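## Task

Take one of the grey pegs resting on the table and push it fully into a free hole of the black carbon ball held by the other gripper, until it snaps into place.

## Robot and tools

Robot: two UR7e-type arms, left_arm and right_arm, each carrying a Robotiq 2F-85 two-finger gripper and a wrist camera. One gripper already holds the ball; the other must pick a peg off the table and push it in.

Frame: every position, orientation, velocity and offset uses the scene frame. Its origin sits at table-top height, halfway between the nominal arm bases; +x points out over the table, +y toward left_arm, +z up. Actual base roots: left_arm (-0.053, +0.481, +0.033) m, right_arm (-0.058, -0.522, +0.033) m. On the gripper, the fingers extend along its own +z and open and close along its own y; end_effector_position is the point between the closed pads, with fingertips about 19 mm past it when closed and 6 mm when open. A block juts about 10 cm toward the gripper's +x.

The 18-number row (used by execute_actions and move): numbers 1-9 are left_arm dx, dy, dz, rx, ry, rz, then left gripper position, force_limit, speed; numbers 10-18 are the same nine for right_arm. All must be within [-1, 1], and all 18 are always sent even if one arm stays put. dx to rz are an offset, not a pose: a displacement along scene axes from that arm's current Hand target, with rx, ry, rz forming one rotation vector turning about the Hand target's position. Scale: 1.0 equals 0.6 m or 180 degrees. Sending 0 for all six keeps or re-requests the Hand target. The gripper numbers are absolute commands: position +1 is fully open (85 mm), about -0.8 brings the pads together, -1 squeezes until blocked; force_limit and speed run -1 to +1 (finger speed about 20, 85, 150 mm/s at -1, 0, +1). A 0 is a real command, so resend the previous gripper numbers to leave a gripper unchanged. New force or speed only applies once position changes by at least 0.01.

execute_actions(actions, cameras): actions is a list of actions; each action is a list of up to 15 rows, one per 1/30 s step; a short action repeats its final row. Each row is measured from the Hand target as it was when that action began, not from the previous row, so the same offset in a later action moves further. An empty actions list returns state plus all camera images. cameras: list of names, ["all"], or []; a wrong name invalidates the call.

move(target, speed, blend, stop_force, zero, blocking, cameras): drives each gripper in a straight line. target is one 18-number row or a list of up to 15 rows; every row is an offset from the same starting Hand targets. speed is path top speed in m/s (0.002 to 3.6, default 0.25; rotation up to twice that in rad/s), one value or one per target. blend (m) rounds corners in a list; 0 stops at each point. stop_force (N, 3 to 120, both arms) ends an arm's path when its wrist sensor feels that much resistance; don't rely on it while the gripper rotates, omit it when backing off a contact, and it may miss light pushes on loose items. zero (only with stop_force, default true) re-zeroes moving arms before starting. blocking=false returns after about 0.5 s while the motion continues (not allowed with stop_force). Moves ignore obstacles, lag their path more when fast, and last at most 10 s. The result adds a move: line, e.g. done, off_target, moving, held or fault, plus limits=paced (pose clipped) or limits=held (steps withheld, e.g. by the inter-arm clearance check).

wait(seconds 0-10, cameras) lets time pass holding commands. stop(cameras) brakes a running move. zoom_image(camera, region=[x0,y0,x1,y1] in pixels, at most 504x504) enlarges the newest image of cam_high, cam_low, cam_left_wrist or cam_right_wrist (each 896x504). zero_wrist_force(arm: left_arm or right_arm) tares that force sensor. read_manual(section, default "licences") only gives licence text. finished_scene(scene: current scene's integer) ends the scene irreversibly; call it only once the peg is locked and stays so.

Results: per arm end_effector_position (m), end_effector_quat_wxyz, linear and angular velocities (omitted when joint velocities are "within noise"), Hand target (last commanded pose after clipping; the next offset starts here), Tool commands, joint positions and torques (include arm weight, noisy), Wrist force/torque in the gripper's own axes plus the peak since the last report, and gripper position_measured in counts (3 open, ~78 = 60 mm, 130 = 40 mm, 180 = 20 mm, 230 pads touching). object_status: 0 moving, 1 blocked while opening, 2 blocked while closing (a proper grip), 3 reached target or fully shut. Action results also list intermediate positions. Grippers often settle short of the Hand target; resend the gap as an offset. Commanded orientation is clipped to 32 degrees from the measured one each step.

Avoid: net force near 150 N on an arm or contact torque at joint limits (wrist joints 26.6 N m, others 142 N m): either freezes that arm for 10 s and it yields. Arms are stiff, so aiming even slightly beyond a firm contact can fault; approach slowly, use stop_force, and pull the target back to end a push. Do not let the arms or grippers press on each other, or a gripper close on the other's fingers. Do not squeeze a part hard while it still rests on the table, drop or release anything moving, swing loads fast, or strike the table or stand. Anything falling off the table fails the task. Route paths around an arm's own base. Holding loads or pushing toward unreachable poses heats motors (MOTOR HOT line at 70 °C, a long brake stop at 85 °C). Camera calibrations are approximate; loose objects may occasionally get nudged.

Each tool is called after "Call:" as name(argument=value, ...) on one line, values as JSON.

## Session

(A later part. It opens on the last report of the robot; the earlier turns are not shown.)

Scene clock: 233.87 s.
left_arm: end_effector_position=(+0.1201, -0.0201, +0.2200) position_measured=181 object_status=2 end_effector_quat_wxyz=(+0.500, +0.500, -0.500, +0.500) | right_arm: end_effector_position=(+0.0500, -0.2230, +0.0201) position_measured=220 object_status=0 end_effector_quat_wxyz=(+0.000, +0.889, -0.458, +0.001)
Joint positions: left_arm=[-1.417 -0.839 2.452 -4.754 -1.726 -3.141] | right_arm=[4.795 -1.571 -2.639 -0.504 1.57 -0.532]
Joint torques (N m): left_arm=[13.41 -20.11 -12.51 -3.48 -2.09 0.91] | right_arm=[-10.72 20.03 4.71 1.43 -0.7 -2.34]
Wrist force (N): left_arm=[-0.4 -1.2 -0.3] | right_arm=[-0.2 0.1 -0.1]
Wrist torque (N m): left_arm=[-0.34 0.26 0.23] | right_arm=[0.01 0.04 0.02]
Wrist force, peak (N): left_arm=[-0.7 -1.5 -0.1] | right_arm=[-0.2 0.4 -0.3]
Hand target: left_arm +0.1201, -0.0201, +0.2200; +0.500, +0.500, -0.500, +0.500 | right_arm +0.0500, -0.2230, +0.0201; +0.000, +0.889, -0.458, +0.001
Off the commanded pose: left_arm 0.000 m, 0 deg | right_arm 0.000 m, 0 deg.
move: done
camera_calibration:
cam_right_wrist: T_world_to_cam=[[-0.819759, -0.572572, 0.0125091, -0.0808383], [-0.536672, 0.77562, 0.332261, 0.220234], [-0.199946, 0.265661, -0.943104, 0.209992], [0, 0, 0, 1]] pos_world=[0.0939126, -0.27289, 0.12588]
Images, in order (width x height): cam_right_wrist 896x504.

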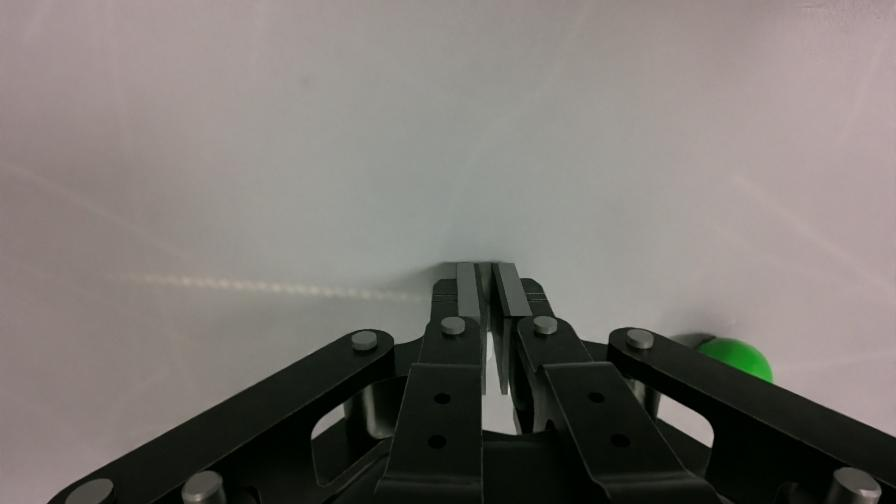

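Call:
move(target=[0,0,0,0,0,0,-1,1,-1,0,0,0.1,0,0,0,-1,-1,-1], speed=0.1, cameras=["cam_right_wrist"])

Call:
zoom_image(camera="cam_right_wrist", region=[430, 250, 530, 350])

Scene clock: 239.97 s.
left_arm: end_effector_position=(+0.1201, -0.0201, +0.2200) position_measured=181 object_status=2 end_effector_quat_wxyz=(+0.500, +0.500, -0.500, +0.500) | right_arm: end_effector_position=(+0.0500, -0.2230, +0.0801) position_measured=220 object_status=2 end_effector_quat_wxyz=(+0.000, +0.889, -0.458, +0.001)
Joint positions: left_arm=[-1.417 -0.839 2.452 -4.754 -1.726 -3.141] | right_arm=[4.795 -1.353 -2.561 -0.8 1.57 -0.532]
Joint torques (N m): left_arm=[14.5 -20.84 -13.24 -3.3 -1.79 0.75] | right_arm=[11.04 16.49 30.55 1.23 -1.24 2.41]
Wrist force (N): left_arm=[-0.8 -1.3 -0.3] | right_arm=[-0.1 0.2 0.0]
Wrist torque (N m): left_arm=[-0.35 0.32 0.23] | right_arm=[0.04 0.01 -0.19]
Wrist force, peak (N): left_arm=[-0.8 -1.4 -0.3] | right_arm=[-0.5 0.0 -0.7]
Hand target: left_arm +0.1201, -0.0201, +0.2200; +0.500, +0.500, -0.500, +0.500 | right_arm +0.0500, -0.2230, +0.0801; +0.000, +0.889, -0.458, +0.001
Off the commanded pose: left_arm 0.000 m, 0 deg | right_arm 0.000 m, 0 deg.
move: done
camera_calibration:
cam_right_wrist: T_world_to_cam=[[-0.81979, -0.572527, 0.0125287, -0.0815779], [-0.536625, 0.775652, 0.332262, 0.200303], [-0.199947, 0.265661, -0.943104, 0.266578], [0, 0, 0, 1]] pos_world=[0.0939122, -0.272891, 0.18588]
Images, in order (width x height): cam_right_wrist 896x504.

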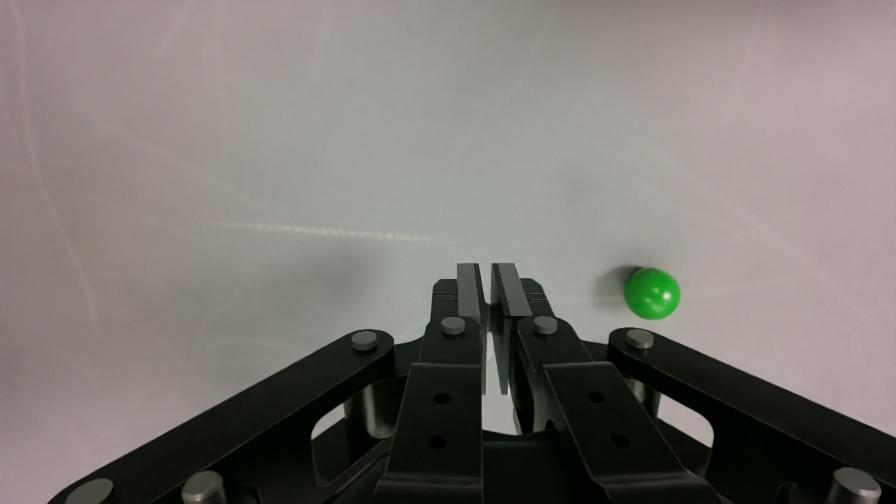

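Scaled by 5.040.

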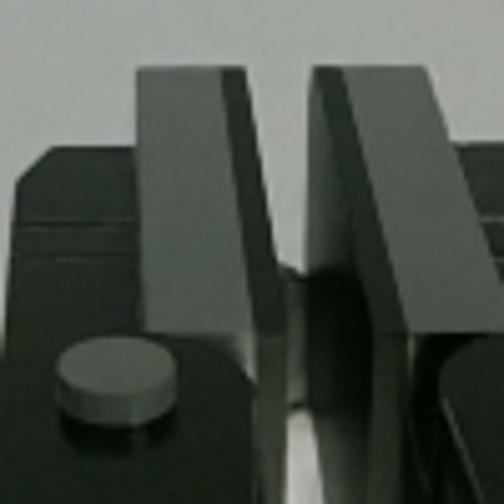

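Call:
move(target=[0,0,0,0,0,0,-1,1,-1,0.1108,0.1717,0.264,0,0,-0.1978,-0.98,1,-1], speed=0.2, cameras=["cam_right_wrist","cam_left_wrist"])

Call:
zoom_image(camera="cam_left_wrist", region=[400, 160, 560, 330])

Call:
zoom_image(camera="cam_right_wrist", region=[420, 240, 540, 360])

Scene clock: 252.67 s.
left_arm: end_effector_position=(+0.1201, -0.0201, +0.2200) position_measured=181 object_status=2 end_effector_quat_wxyz=(+0.500, +0.500, -0.500, +0.500) | right_arm: end_effector_position=(+0.1164, -0.1200, +0.2385) position_measured=227 object_status=2 end_effector_quat_wxyz=(+0.001, +0.707, -0.708, +0.000)
Joint positions: left_arm=[-1.417 -0.839 2.452 -4.754 -1.726 -3.141] | right_arm=[4.607 -1.441 -2.016 -1.257 1.571 -0.099]
Joint torques (N m): left_arm=[12.99 -19.73 -10.78 -3.5 -1.92 0.73] | right_arm=[-11.28 9.86 37.39 1.34 -0.81 2.34]
Wrist force (N): left_arm=[-0.6 -1.2 -0.5] | right_arm=[-0.1 0.0 -0.2]
Wrist torque (N m): left_arm=[-0.34 0.28 0.23] | right_arm=[-0.02 0.00 -0.19]
Wrist force, peak (N): left_arm=[-0.7 -1.3 -0.6] | right_arm=[0.1 0.9 0.8]
Hand target: left_arm +0.1201, -0.0201, +0.2200; +0.500, +0.500, -0.500, +0.500 | right_arm +0.1164, -0.1200, +0.2385; +0.001, +0.707, -0.708, +0.000
Off the commanded pose: left_arm 0.000 m, 0 deg | right_arm 0.000 m, 0 deg.
move: done
camera_calibration:
cam_left_wrist: T_world_to_cam=[[-0.999682, 0.0233063, -0.00963579, 0.127357], [0.0173377, 0.357641, -0.933698, 0.224616], [-0.0183149, -0.933568, -0.357931, 0.191177], [0, 0, 0, 1]] pos_world=[0.126924, 0.0951765, 0.279379]
cam_right_wrist: T_world_to_cam=[[-0.999855, 0.0115379, 0.0125391, 0.120869], [0.0150496, 0.94306, 0.332283, 0.059303], [-0.00799124, 0.332424, -0.943096, 0.387554], [0, 0, 0, 1]] pos_world=[0.123056, -0.186153, 0.34428]
Images, in order (width x height): cam_left_wrist 896x504, cam_right_wrist 896x504.

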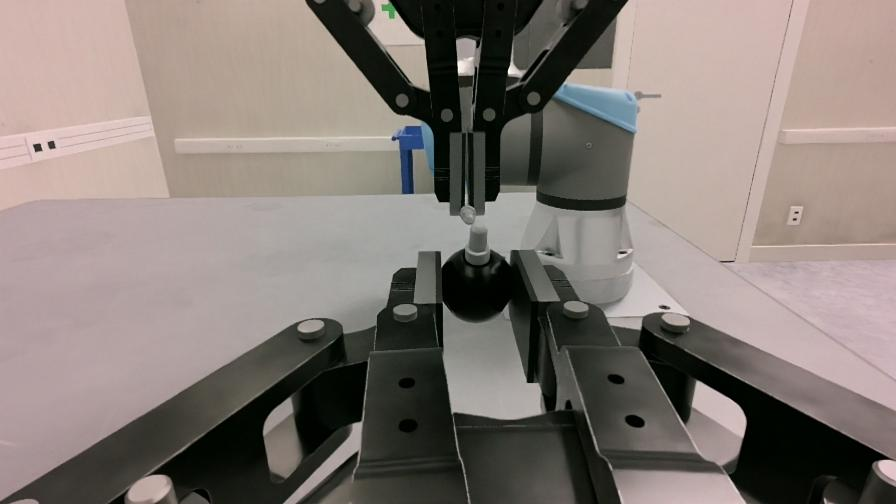

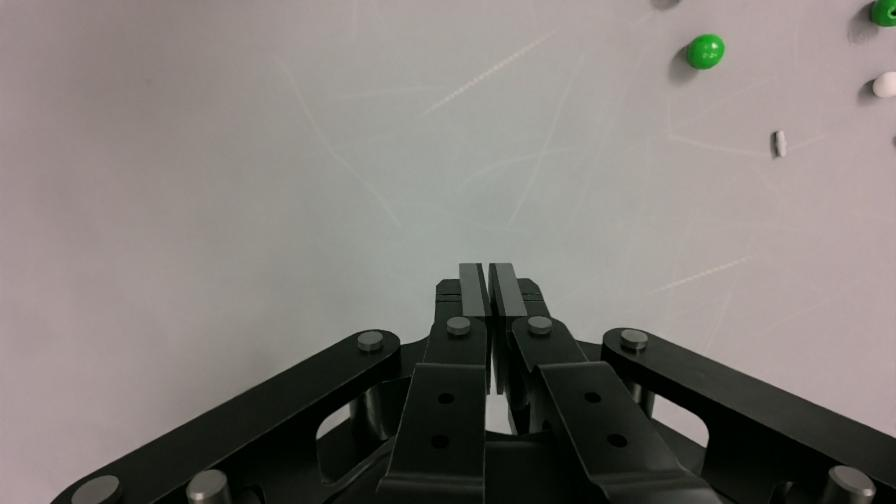

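Scaled by 2.965.

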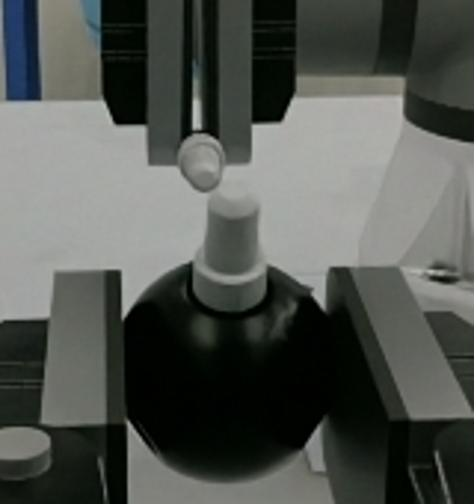

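Scaled by 4.200.

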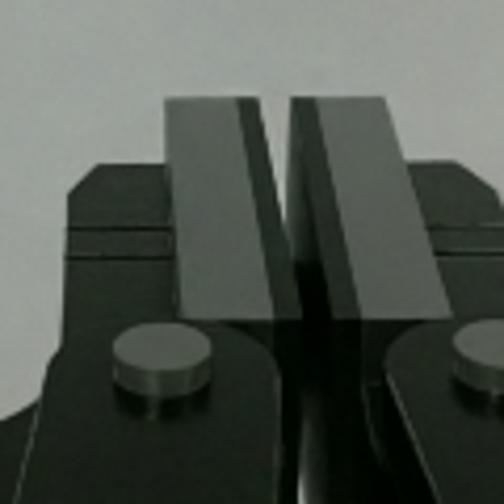

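Call:
move(target=[0,0,0,0,0,0,-1,1,-1,0.0028,0.0583,0,0,0,0,-0.98,1,-1], speed=0.1, cameras=["cam_right_wrist","cam_left_wrist"])

Call:
zoom_image(camera="cam_left_wrist", region=[430, 200, 530, 330])

Call:
zoom_image(camera="cam_right_wrist", region=[400, 240, 580, 440])

Scene clock: 260.57 s.
left_arm: end_effector_position=(+0.1201, -0.0201, +0.2200) position_measured=181 object_status=2 end_effector_quat_wxyz=(+0.500, +0.500, -0.500, +0.500) | right_arm: end_effector_position=(+0.1181, -0.0850, +0.2385) position_measured=227 object_status=2 end_effector_quat_wxyz=(+0.001, +0.707, -0.708, +0.000)
Joint positions: left_arm=[-1.417 -0.839 2.452 -4.754 -1.726 -3.141] | right_arm=[4.611 -1.525 -1.941 -1.248 1.571 -0.094]
Joint torques (N m): left_arm=[13.24 -20.42 -13.2 -3.42 -1.89 0.82] | right_arm=[9.32 13.79 37.53 4.62 0.64 2.41]
Wrist force (N): left_arm=[-0.6 -1.1 -0.4] | right_arm=[-0.1 0.1 -0.1]
Wrist torque (N m): left_arm=[-0.32 0.28 0.23] | right_arm=[-0.01 0.00 -0.19]
Wrist force, peak (N): left_arm=[-0.3 -1.5 -0.3] | right_arm=[0.9 0.1 0.2]
Hand target: left_arm +0.1201, -0.0201, +0.2200; +0.500, +0.500, -0.500, +0.500 | right_arm +0.1181, -0.0850, +0.2385; +0.001, +0.707, -0.708, +0.000
Off the commanded pose: left_arm 0.000 m, 0 deg | right_arm 0.000 m, 0 deg.
move: done
camera_calibration:
cam_left_wrist: T_world_to_cam=[[-0.999682, 0.0233063, -0.00963579, 0.127357], [0.0173377, 0.357641, -0.933698, 0.224616], [-0.0183149, -0.933568, -0.357931, 0.191177], [0, 0, 0, 1]] pos_world=[0.126924, 0.0951765, 0.279379]
cam_right_wrist: T_world_to_cam=[[-0.999853, 0.01176, 0.0125137, 0.122206], [0.0152507, 0.943056, 0.332285, 0.0262432], [-0.00789348, 0.332427, -0.943096, 0.375921], [0, 0, 0, 1]] pos_world=[0.124755, -0.151152, 0.34428]
Images, in order (width x height): cam_left_wrist 896x504, cam_right_wrist 896x504.

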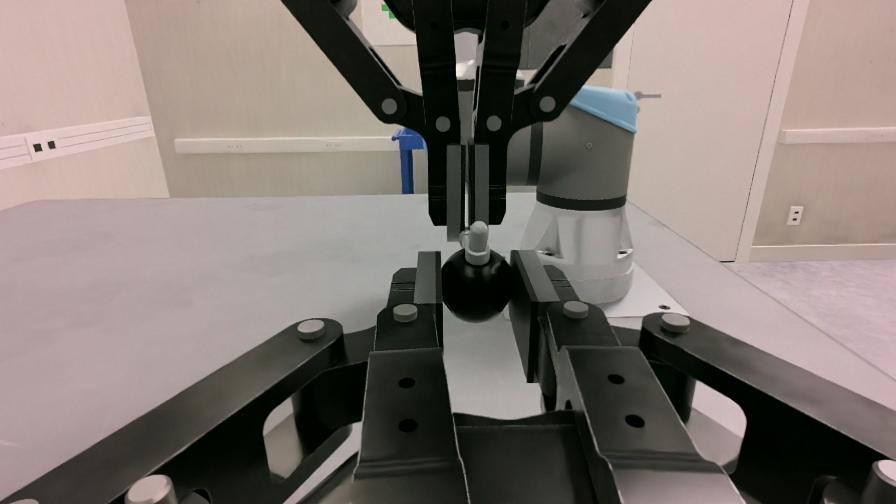

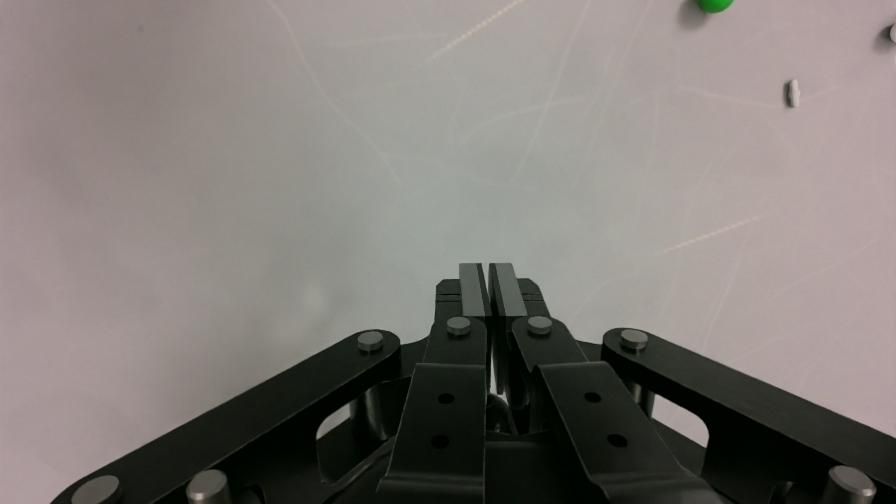

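Scaled by 3.877.

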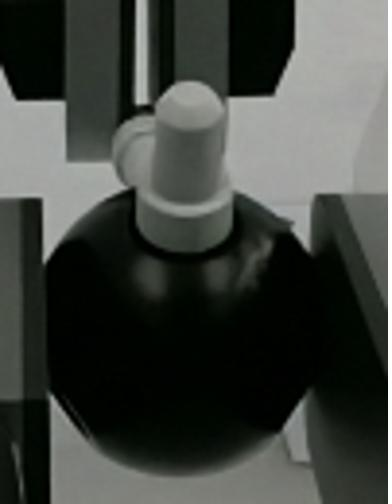

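Scaled by 2.520.

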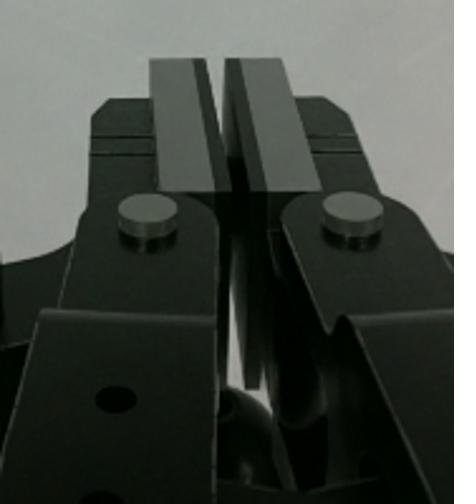

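Call:
move(target=[0,0,0,0,0,0,-1,1,-1,0.03,0,0,0,0,0,-0.98,1,-1], speed=0.1, cameras=["cam_left_wrist","cam_low","cam_high"])

Call:
zoom_image(camera="cam_left_wrist", region=[430, 210, 490, 270])

Call:
zoom_image(camera="cam_low", region=[200, 100, 320, 190])

Scene clock: 270.17 s.
left_arm: end_effector_position=(+0.1201, -0.0201, +0.2200) position_measured=181 object_status=2 end_effector_quat_wxyz=(+0.500, +0.500, -0.500, +0.500) | right_arm: end_effector_position=(+0.1361, -0.0850, +0.2385) position_measured=227 object_status=2 end_effector_quat_wxyz=(+0.001, +0.707, -0.708, +0.000)
Joint positions: left_arm=[-1.417 -0.839 2.452 -4.754 -1.726 -3.141] | right_arm=[4.572 -1.542 -1.924 -1.248 1.571 -0.133]
Joint torques (N m): left_arm=[13.8 -19.56 -12.09 -3.18 -1.99 0.73] | right_arm=[-10.27 18 36.96 4.74 0.41 -2.43]
Wrist force (N): left_arm=[-0.5 -1.3 -0.1] | right_arm=[0.0 -0.1 -0.1]
Wrist torque (N m): left_arm=[-0.35 0.27 0.24] | right_arm=[-0.03 0.00 0.03]
Wrist force, peak (N): left_arm=[-0.8 -1.4 -0.5] | right_arm=[-0.2 1.0 -0.1]
Hand target: left_arm +0.1201, -0.0201, +0.2200; +0.500, +0.500, -0.500, +0.500 | right_arm +0.1361, -0.0850, +0.2385; +0.001, +0.707, -0.708, +0.000
Off the commanded pose: left_arm 0.000 m, 0 deg | right_arm 0.000 m, 0 deg.
move: done
camera_calibration:
cam_left_wrist: T_world_to_cam=[[-0.999682, 0.0233063, -0.00963579, 0.127357], [0.0173377, 0.357641, -0.933698, 0.224616], [-0.0183149, -0.933568, -0.357931, 0.191177], [0, 0, 0, 1]] pos_world=[0.126924, 0.0951765, 0.279379]
Images, in order (width x height): cam_high 896x504, cam_low 896x504, cam_left_wrist 896x504.

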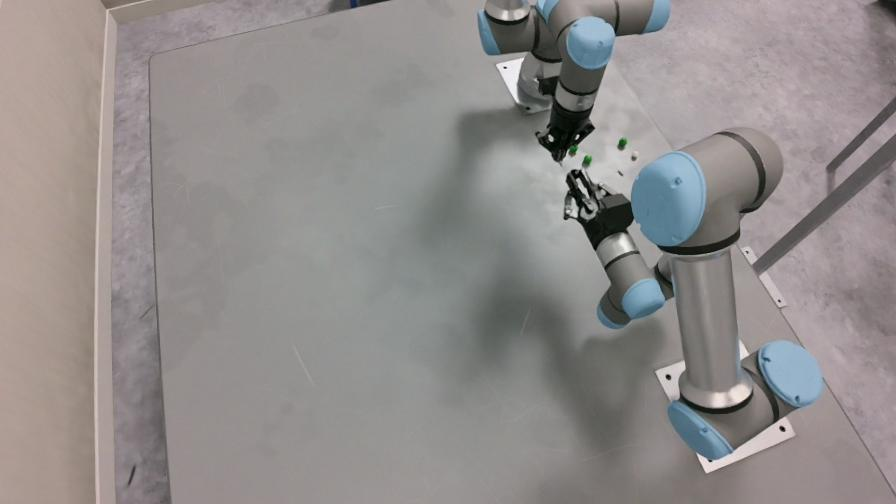

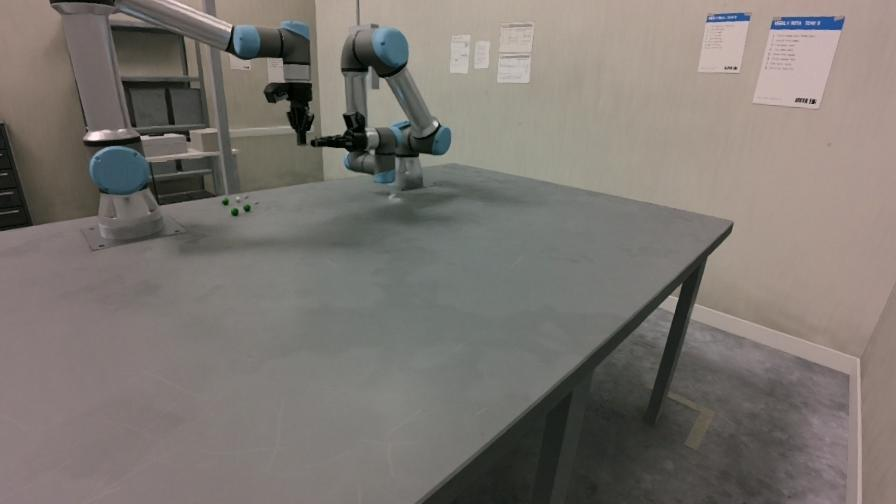

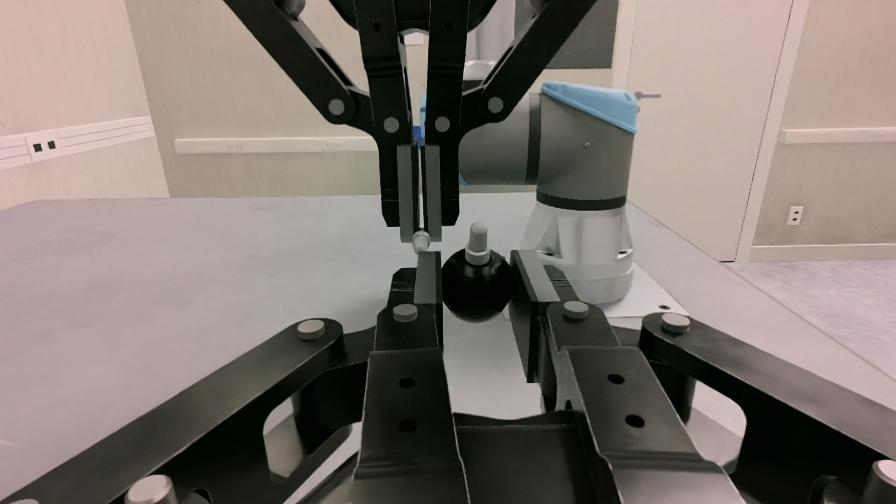

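Scaled by 8.400.

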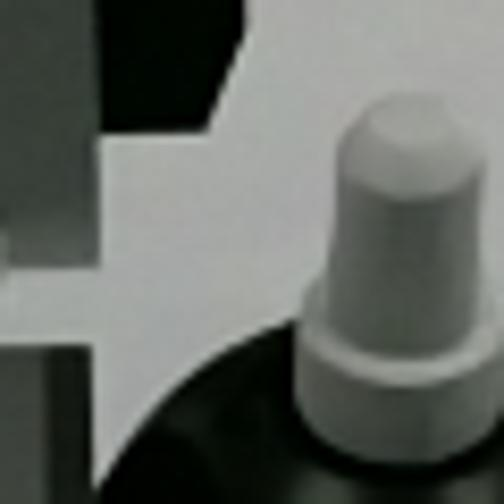

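Scaled by 4.200.

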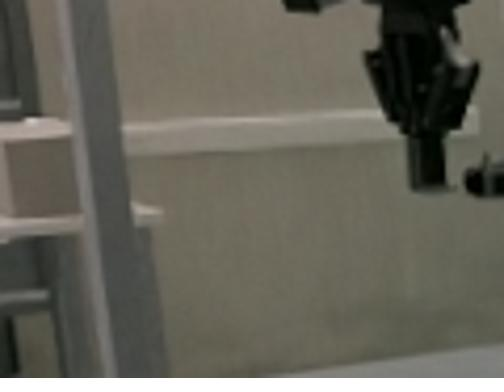

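Call:
zoom_image(camera="cam_left_wrist", region=[390, 215, 450, 260])

Call:
zoom_image(camera="cam_low", region=[285, 125, 345, 160])

Scaled by 8.400.

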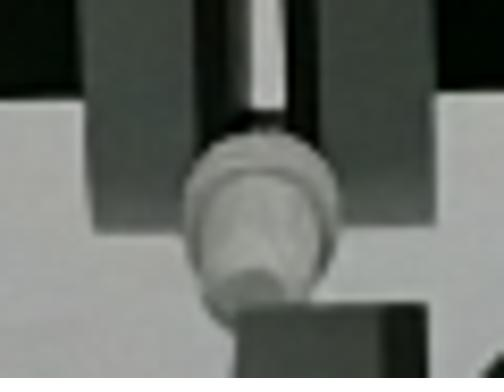

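Scaled by 8.400.

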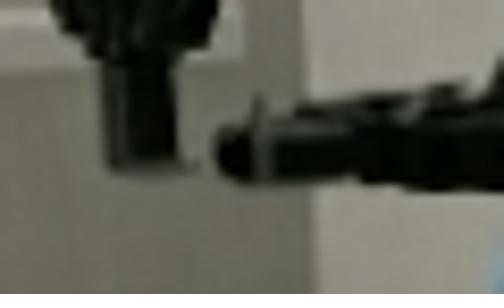

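Call:
move(target=[0,0,0,0,0,0,-1,1,-1,-0.0297,0.0267,0,0,0,0,-0.98,1,-1], speed=0.05, cameras=["cam_left_wrist","cam_right_wrist"])

Call:
zoom_image(camera="cam_left_wrist", region=[430, 210, 530, 330])

Call:
zoom_image(camera="cam_right_wrist", region=[440, 290, 560, 430])

Scene clock: 302.33 s.
left_arm: end_effector_position=(+0.1201, -0.0201, +0.2200) position_measured=181 object_status=2 end_effector_quat_wxyz=(+0.500, +0.500, -0.500, +0.500) | right_arm: end_effector_position=(+0.1183, -0.0690, +0.2385) position_measured=227 object_status=2 end_effector_quat_wxyz=(+0.001, +0.707, -0.708, +0.000)
Joint positions: left_arm=[-1.417 -0.839 2.452 -4.754 -1.726 -3.141] | right_arm=[4.614 -1.562 -1.905 -1.247 1.571 -0.092]
Joint torques (N m): left_arm=[13.56 -21.4 -11.69 -3.41 -1.93 0.78] | right_arm=[9.17 15.89 37.55 4.61 -0.03 2.11]
Wrist force (N): left_arm=[-0.6 -1.1 -0.3] | right_arm=[0.1 0.3 0.1]
Wrist torque (N m): left_arm=[-0.32 0.28 0.23] | right_arm=[0.03 -0.03 -0.20]
Wrist force, peak (N): left_arm=[-0.7 -1.3 -0.5] | right_arm=[0.5 -0.8 0.3]
Hand target: left_arm +0.1201, -0.0201, +0.2200; +0.500, +0.500, -0.500, +0.500 | right_arm +0.1183, -0.0690, +0.2385; +0.001, +0.707, -0.708, +0.000
Off the commanded pose: left_arm 0.000 m, 0 deg | right_arm 0.000 m, 0 deg.
move: done
camera_calibration:
cam_left_wrist: T_world_to_cam=[[-0.999682, 0.0233063, -0.00963579, 0.127357], [0.0173377, 0.357641, -0.933698, 0.224616], [-0.0183149, -0.933568, -0.357931, 0.191177], [0, 0, 0, 1]] pos_world=[0.126924, 0.0951765, 0.279379]
cam_right_wrist: T_world_to_cam=[[-0.999852, 0.0117257, 0.0126076, 0.12218], [0.0152496, 0.943056, 0.332284, 0.011152], [-0.00799347, 0.332427, -0.943095, 0.370616], [0, 0, 0, 1]] pos_world=[0.124955, -0.135152, 0.34428]
Images, in order (width x height): cam_left_wrist 896x504, cam_right_wrist 896x504.

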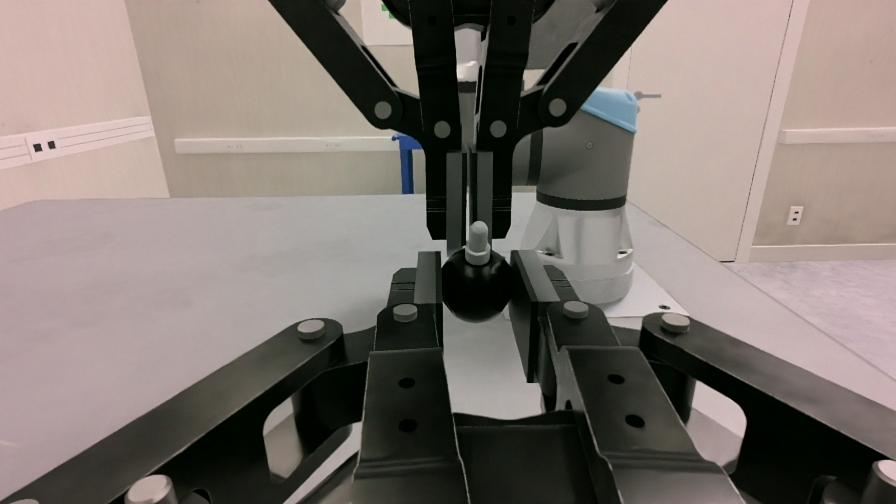

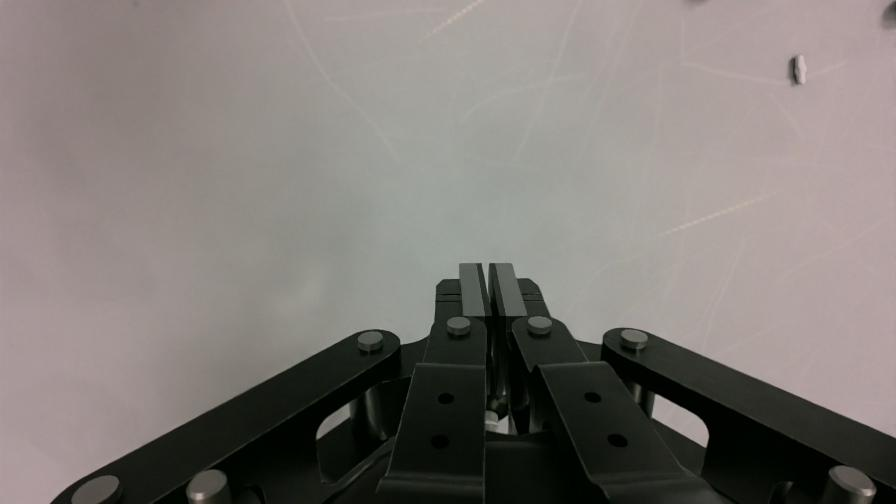

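Scaled by 4.200.

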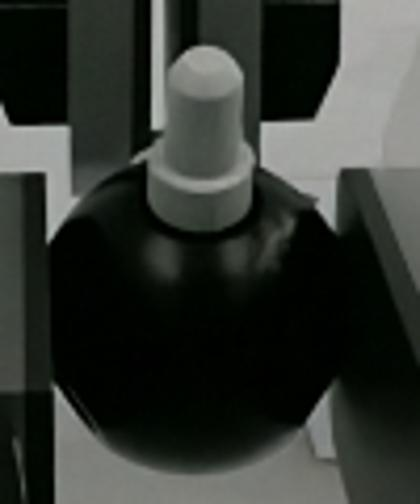

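Scaled by 3.600.

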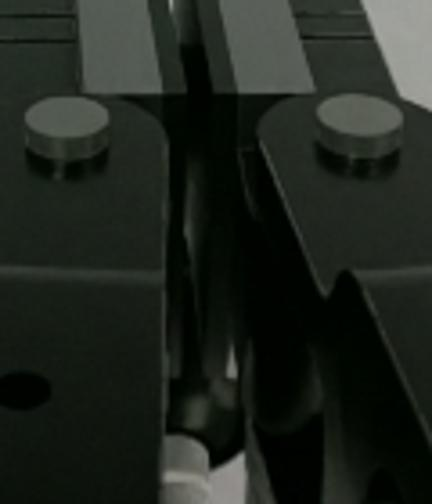

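Call:
move(target=[0,0,0,0,0,0,-1,1,-1,0.0008,0.0217,0,0,0,0,-0.98,1,-1], speed=0.003, stop_force=8, cameras=["cam_left_wrist","cam_right_wrist"])

Call:
zoom_image(camera="cam_left_wrist", region=[430, 210, 530, 330])

Scene clock: 310.77 s.
left_arm: end_effector_position=(+0.1201, -0.0201, +0.2200) position_measured=181 object_status=2 end_effector_quat_wxyz=(+0.500, +0.500, -0.500, +0.500) | right_arm: end_effector_position=(+0.1186, -0.0610, +0.2385) position_measured=227 object_status=2 end_effector_quat_wxyz=(+0.001, +0.707, -0.708, +0.000)
Joint positions: left_arm=[-1.417 -0.839 2.452 -4.754 -1.726 -3.141] | right_arm=[4.615 -1.581 -1.886 -1.247 1.571 -0.091]
Joint torques (N m): left_arm=[-1.54 -22.93 -11.57 -0.08 -1.93 0.43] | right_arm=[5.53 30.98 20.96 6.75 -0.8 1.44]
Wrist force (N): left_arm=[3.6 -6.2 -4.5] | right_arm=[4.7 5.4 3.8]
Wrist torque (N m): left_arm=[-0.22 0.34 0.23] | right_arm=[-0.02 0.07 -0.27]
Wrist force, peak (N): left_arm=[3.7 -6.5 -8.0] | right_arm=[8.2 5.7 3.4]
Hand target: left_arm +0.1201, -0.0201, +0.2200; +0.500, +0.500, -0.500, +0.500 | right_arm +0.1186, -0.0610, +0.2385; +0.001, +0.707, -0.708, +0.000 (not the last commanded pose)
Off the commanded pose: left_arm 0.000 m, 0 deg | right_arm 0.005 m, 0 deg.
move: contact (right_arm)
camera_calibration:
cam_left_wrist: T_world_to_cam=[[-0.999682, 0.0233063, -0.00963579, 0.127357], [0.0173377, 0.357641, -0.933698, 0.224616], [-0.0183149, -0.933568, -0.357931, 0.191177], [0, 0, 0, 1]] pos_world=[0.126924, 0.0951765, 0.279379]
cam_right_wrist: T_world_to_cam=[[-0.999853, 0.01176, 0.0125137, 0.122424], [0.0152507, 0.943056, 0.332285, 0.00360226], [-0.00789348, 0.332427, -0.943096, 0.367947], [0, 0, 0, 1]] pos_world=[0.125255, -0.127152, 0.34428]
Images, in order (width x height): cam_left_wrist 896x504, cam_right_wrist 896x504.

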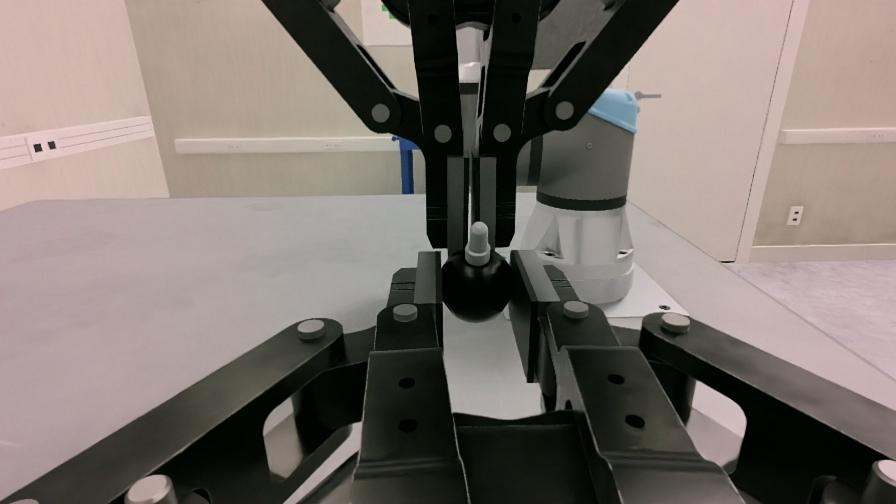

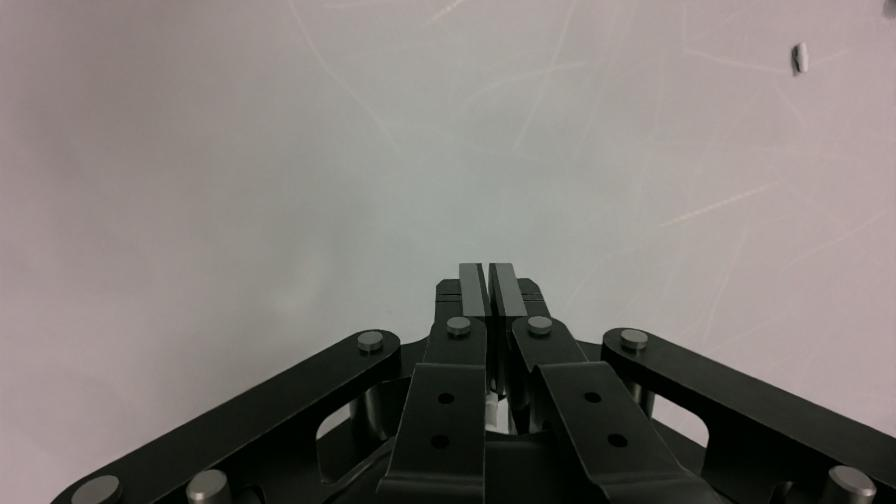

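Scaled by 4.200.

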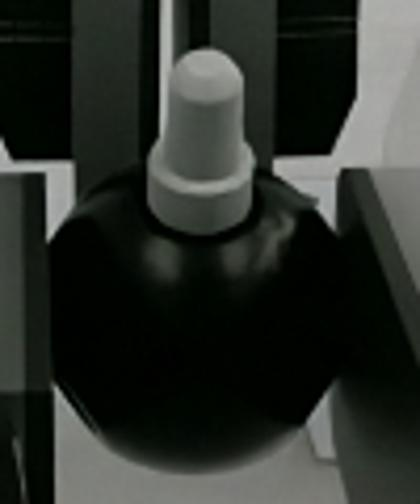

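Call:
move(target=[0,0,0,0,0,0,-1,1,-1,-0.0008,0,-0.0007,0,0,0,-0.98,1,-1], speed=0.003)

Scene clock: 315.93 s.
left_arm: end_effector_position=(+0.1201, -0.0201, +0.2200) position_measured=181 object_status=2 end_effector_quat_wxyz=(+0.500, +0.500, -0.500, +0.500) | right_arm: end_effector_position=(+0.1181, -0.0610, +0.2381) position_measured=227 object_status=2 end_effector_quat_wxyz=(+0.001, +0.707, -0.708, +0.000)
Joint positions: left_arm=[-1.417 -0.839 2.452 -4.754 -1.726 -3.141] | right_arm=[4.616 -1.581 -1.887 -1.246 1.571 -0.09]
Joint torques (N m): left_arm=[-15.14 -20.89 -12.1 -0.1 -1.99 0.27] | right_arm=[10.08 30.31 19.12 6.16 -0.9 2.38]
Wrist force (N): left_arm=[1.0 -1.8 -4.4] | right_arm=[4.5 0.9 1.5]
Wrist torque (N m): left_arm=[-0.32 0.30 0.23] | right_arm=[0.02 0.01 -0.20]
Wrist force, peak (N): left_arm=[4.1 -6.2 -4.8] | right_arm=[4.8 5.5 4.0]
Hand target: left_arm +0.1201, -0.0201, +0.2200; +0.500, +0.500, -0.500, +0.500 | right_arm +0.1181, -0.0610, +0.2381; +0.001, +0.707, -0.708, +0.000
Off the commanded pose: left_arm 0.000 m, 0 deg | right_arm 0.000 m, 0 deg.
move: done

Call:
move(target=[0,0,0,0,0,0,-1,1,-1,-0.0001,0.012,-0.0003,0,0,0,-0.98,1,-1], speed=0.003, stop_force=20, cameras=["cam_left_wrist"])

Call:
zoom_image(camera="cam_left_wrist", region=[430, 210, 530, 330])

Scene clock: 320.87 s.
left_arm: end_effector_position=(+0.1201, -0.0201, +0.2200) position_measured=181 object_status=2 end_effector_quat_wxyz=(+0.500, +0.500, -0.500, +0.500) | right_arm: end_effector_position=(+0.1181, -0.0592, +0.2380) position_measured=227 object_status=2 end_effector_quat_wxyz=(+0.001, +0.707, -0.708, +0.000)
Joint positions: left_arm=[-1.417 -0.839 2.452 -4.754 -1.726 -3.141] | right_arm=[4.616 -1.585 -1.883 -1.246 1.571 -0.089]
Joint torques (N m): left_arm=[-6.51 -21.17 -11.86 -1.13 -1.8 0.35] | right_arm=[7.64 29.76 24.9 10.98 -0.3 0.55]
Wrist force (N): left_arm=[-0.9 -2.7 -21.5] | right_arm=[22.6 1.6 -0.7]
Wrist torque (N m): left_arm=[-0.26 0.23 0.24] | right_arm=[-0.06 0.07 -0.21]
Wrist force, peak (N): left_arm=[-1.6 -3.1 -24.9] | right_arm=[26.3 2.0 -0.8]
Hand target: left_arm +0.1201, -0.0201, +0.2200; +0.500, +0.500, -0.500, +0.500 | right_arm +0.1181, -0.0592, +0.2380; +0.001, +0.707, -0.708, +0.000 (not the last commanded pose)
Off the commanded pose: left_arm 0.000 m, 0 deg | right_arm 0.005 m, 0 deg.
move: contact (right_arm)
camera_calibration:
cam_left_wrist: T_world_to_cam=[[-0.999682, 0.0233063, -0.00963579, 0.127357], [0.0173377, 0.357641, -0.933698, 0.224616], [-0.0183149, -0.933568, -0.357931, 0.191177], [0, 0, 0, 1]] pos_world=[0.126924, 0.0951765, 0.279379]
Images, in order (width x height): cam_left_wrist 896x504.

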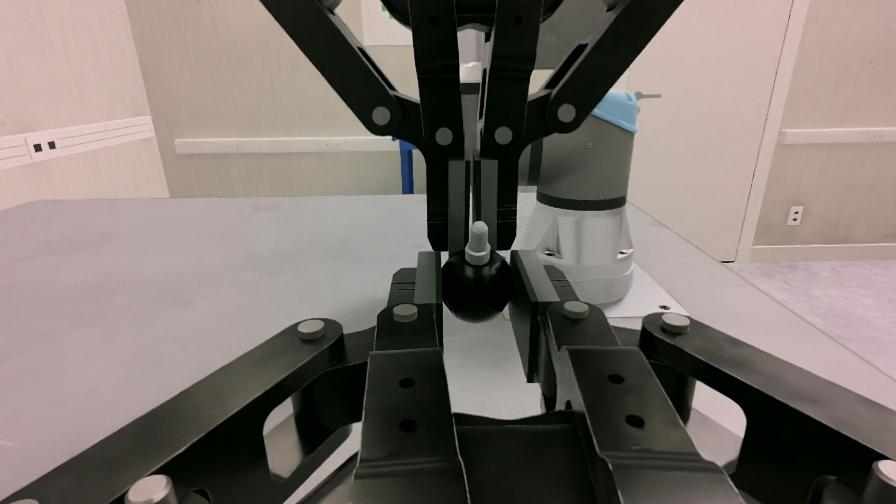

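Scaled by 4.200.

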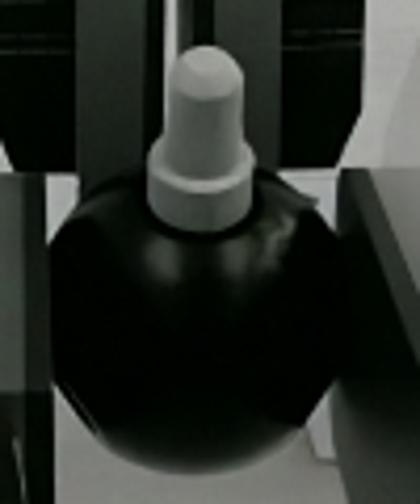

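Call:
move(target=[0,0,0,0,0,0,-1,1,-1,0,0.01,0,0,0,0,-0.98,1,-1], speed=0.003, stop_force=45, zero=false, cameras=["cam_left_wrist","cam_right_wrist"])

Call:
zoom_image(camera="cam_left_wrist", region=[430, 210, 530, 330])

Call:
zoom_image(camera="cam_right_wrist", region=[420, 240, 540, 360])

Scene clock: 326.93 s.
left_arm: end_effector_position=(+0.1201, -0.0201, +0.2200) position_measured=181 object_status=2 end_effector_quat_wxyz=(+0.500, +0.500, -0.500, +0.500) | right_arm: end_effector_position=(+0.1182, -0.0583, +0.2380) position_measured=227 object_status=2 end_effector_quat_wxyz=(+0.001, +0.707, -0.708, +0.001)
Joint positions: left_arm=[-1.417 -0.839 2.452 -4.754 -1.726 -3.141] | right_arm=[4.616 -1.587 -1.881 -1.246 1.571 -0.089]
Joint torques (N m): left_arm=[-0.83 -20.22 -12.6 1.65 -1.74 0.41] | right_arm=[-2.87 27.86 33.1 16.07 -0.5 -2.22]
Wrist force (N): left_arm=[-3.3 -4.5 -44.1] | right_arm=[46.8 3.7 -2.1]
Wrist torque (N m): left_arm=[-0.22 0.27 0.24] | right_arm=[-0.02 0.08 -0.22]
Wrist force, peak (N): left_arm=[-3.8 -5.0 -48.3] | right_arm=[51.2 4.0 -2.5]
Hand target: left_arm +0.1201, -0.0201, +0.2200; +0.500, +0.500, -0.500, +0.500 | right_arm +0.1182, -0.0583, +0.2380; +0.001, +0.707, -0.708, +0.001 (not the last commanded pose)
Off the commanded pose: left_arm 0.000 m, 0 deg | right_arm 0.005 m, 0 deg.
move: contact (right_arm)
camera_calibration:
cam_left_wrist: T_world_to_cam=[[-0.999682, 0.0233054, -0.0096368, 0.127357], [0.0173366, 0.357554, -0.933732, 0.224634], [-0.0183153, -0.933602, -0.357844, 0.191156], [0, 0, 0, 1]] pos_world=[0.126924, 0.0951764, 0.279379]
cam_right_wrist: T_world_to_cam=[[-0.999852, 0.0117318, 0.0126031, 0.121862], [0.0152503, 0.943204, 0.331865, 0.0013012], [-0.00799395, 0.332008, -0.943243, 0.366555], [0, 0, 0, 1]] pos_world=[0.124755, -0.124356, 0.343782]
Images, in order (width x height): cam_left_wrist 896x504, cam_right_wrist 896x504.

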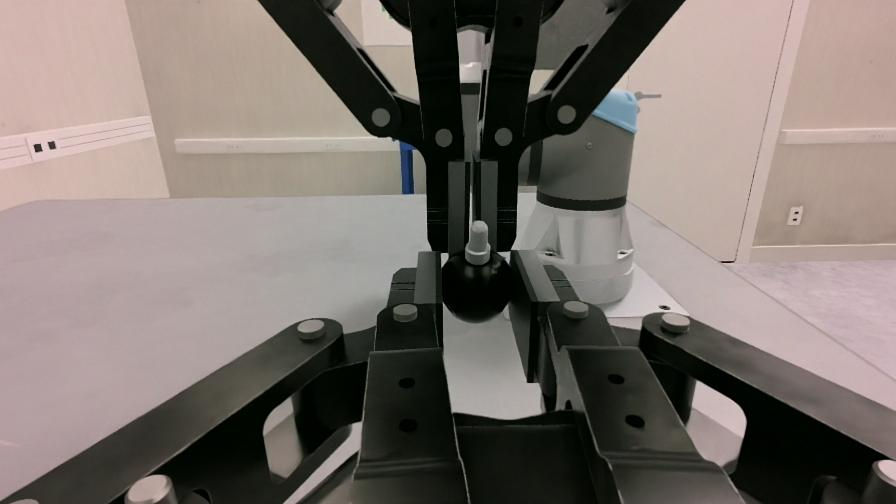

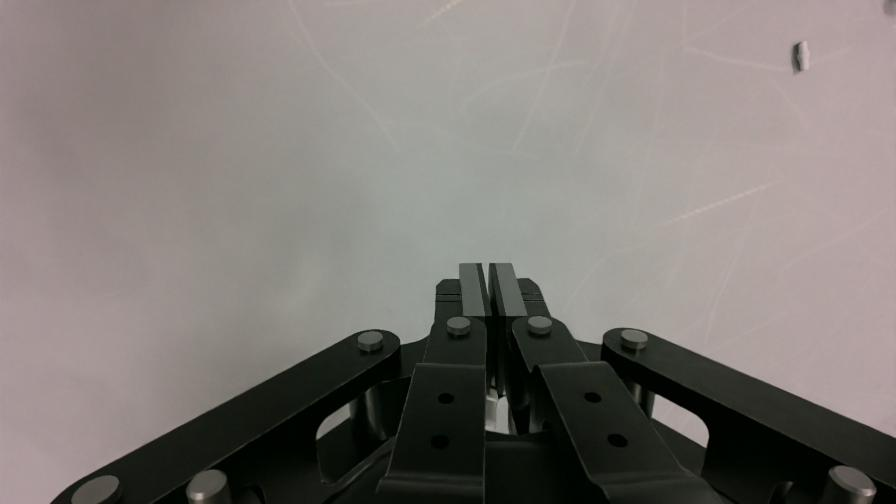

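Scaled by 4.200.

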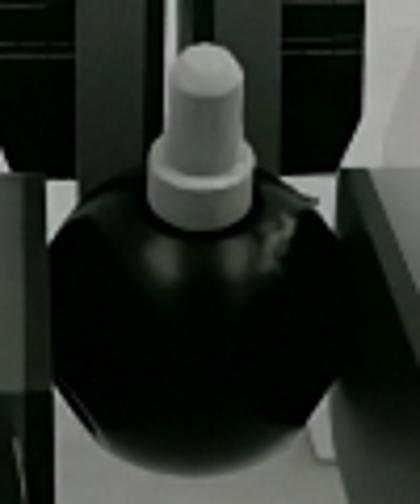

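Scaled by 4.200.

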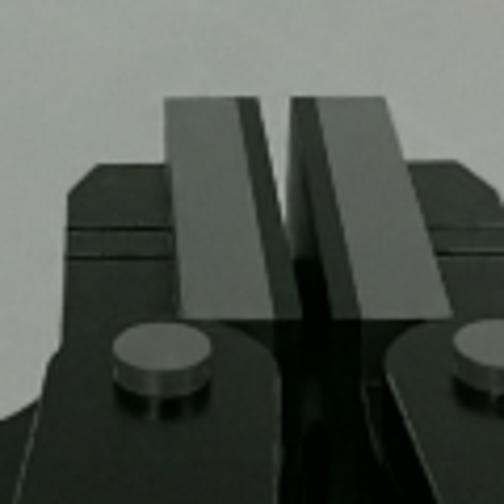

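Call:
wait(seconds=0, cameras=["cam_low","cam_high"])

Call:
zoom_image(camera="cam_low", region=[290, 125, 330, 155])

Call:
zoom_image(camera="cam_high", region=[550, 145, 600, 195])

Scene clock: 336.20 s.
left_arm: end_effector_position=(+0.1201, -0.0201, +0.2200) position_measured=181 object_status=2 end_effector_quat_wxyz=(+0.500, +0.500, -0.500, +0.500) | right_arm: end_effector_position=(+0.1182, -0.0583, +0.2380) position_measured=227 object_status=2 end_effector_quat_wxyz=(+0.001, +0.707, -0.708, +0.001)
Joint positions: left_arm=[-1.417 -0.839 2.452 -4.754 -1.726 -3.141] | right_arm=[4.616 -1.587 -1.881 -1.246 1.571 -0.089]
Joint torques (N m): left_arm=[2.1 -20.65 -11.41 2.12 -1.74 0.59] | right_arm=[-2.48 28.69 34.03 16.14 -0.36 -2.06]
Wrist force (N): left_arm=[-3.4 -4.3 -44.1] | right_arm=[46.7 3.5 -2.2]
Wrist torque (N m): left_arm=[-0.19 0.29 0.24] | right_arm=[-0.04 0.10 -0.23]
Wrist force, peak (N): left_arm=[-3.3 -4.4 -44.3] | right_arm=[47.0 3.3 -2.2]
Hand target: left_arm +0.1201, -0.0201, +0.2200; +0.500, +0.500, -0.500, +0.500 | right_arm +0.1182, -0.0583, +0.2380; +0.001, +0.707, -0.708, +0.001 (not the last commanded pose)
Tool commands: left_gripper/position=-1.0 left_gripper/force_limit=+1.0 left_gripper/speed=-1.0 right_gripper/position=-0.98 right_gripper/force_limit=+1.0 right_gripper/speed=-1.0
Off the commanded pose: left_arm 0.000 m, 0 deg | right_arm 0.005 m, 0 deg.
Images, in order (width x height): cam_high 896x504, cam_low 896x504.

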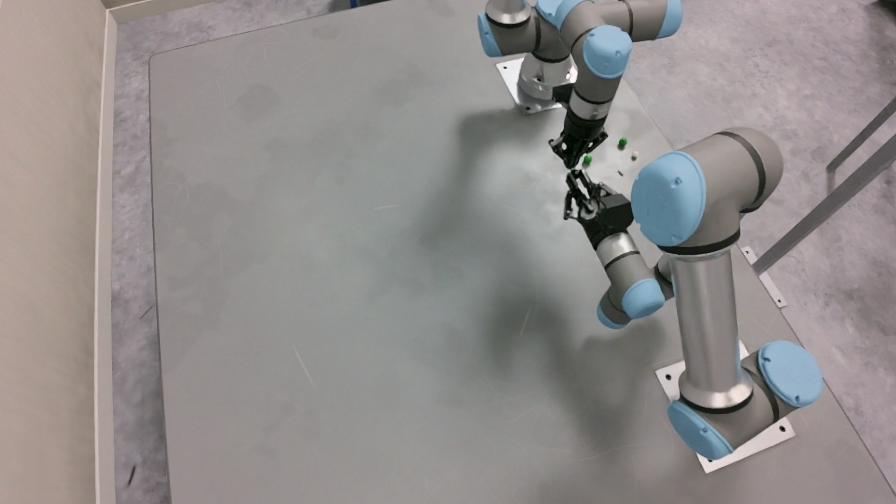

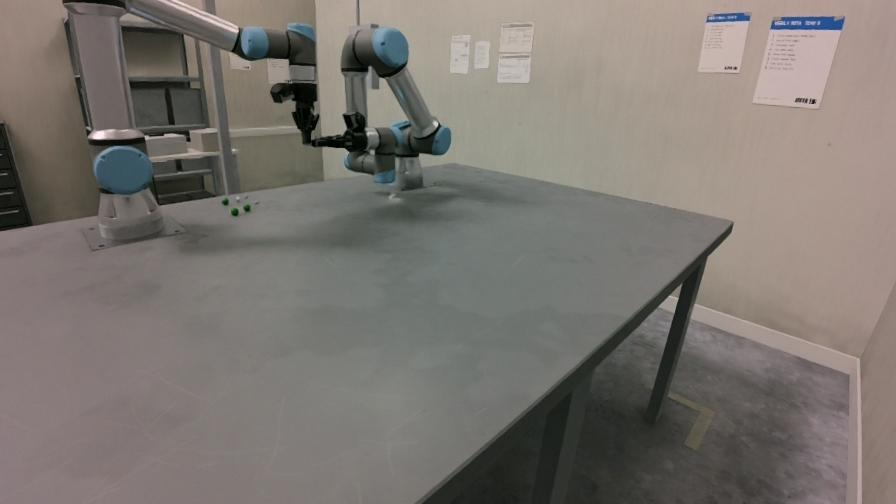

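Scaled by 12.600.

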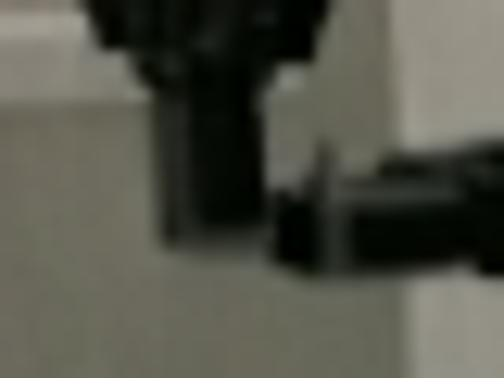

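Scaled by 10.080.

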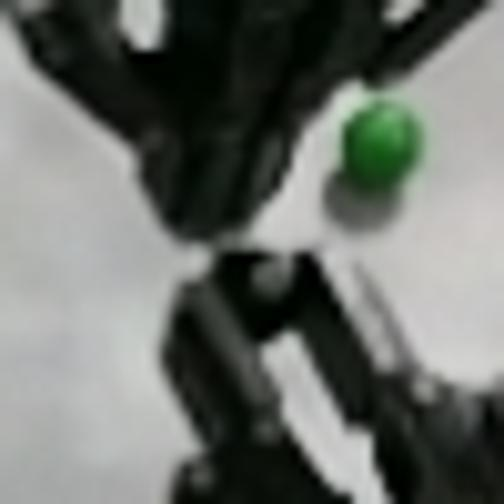

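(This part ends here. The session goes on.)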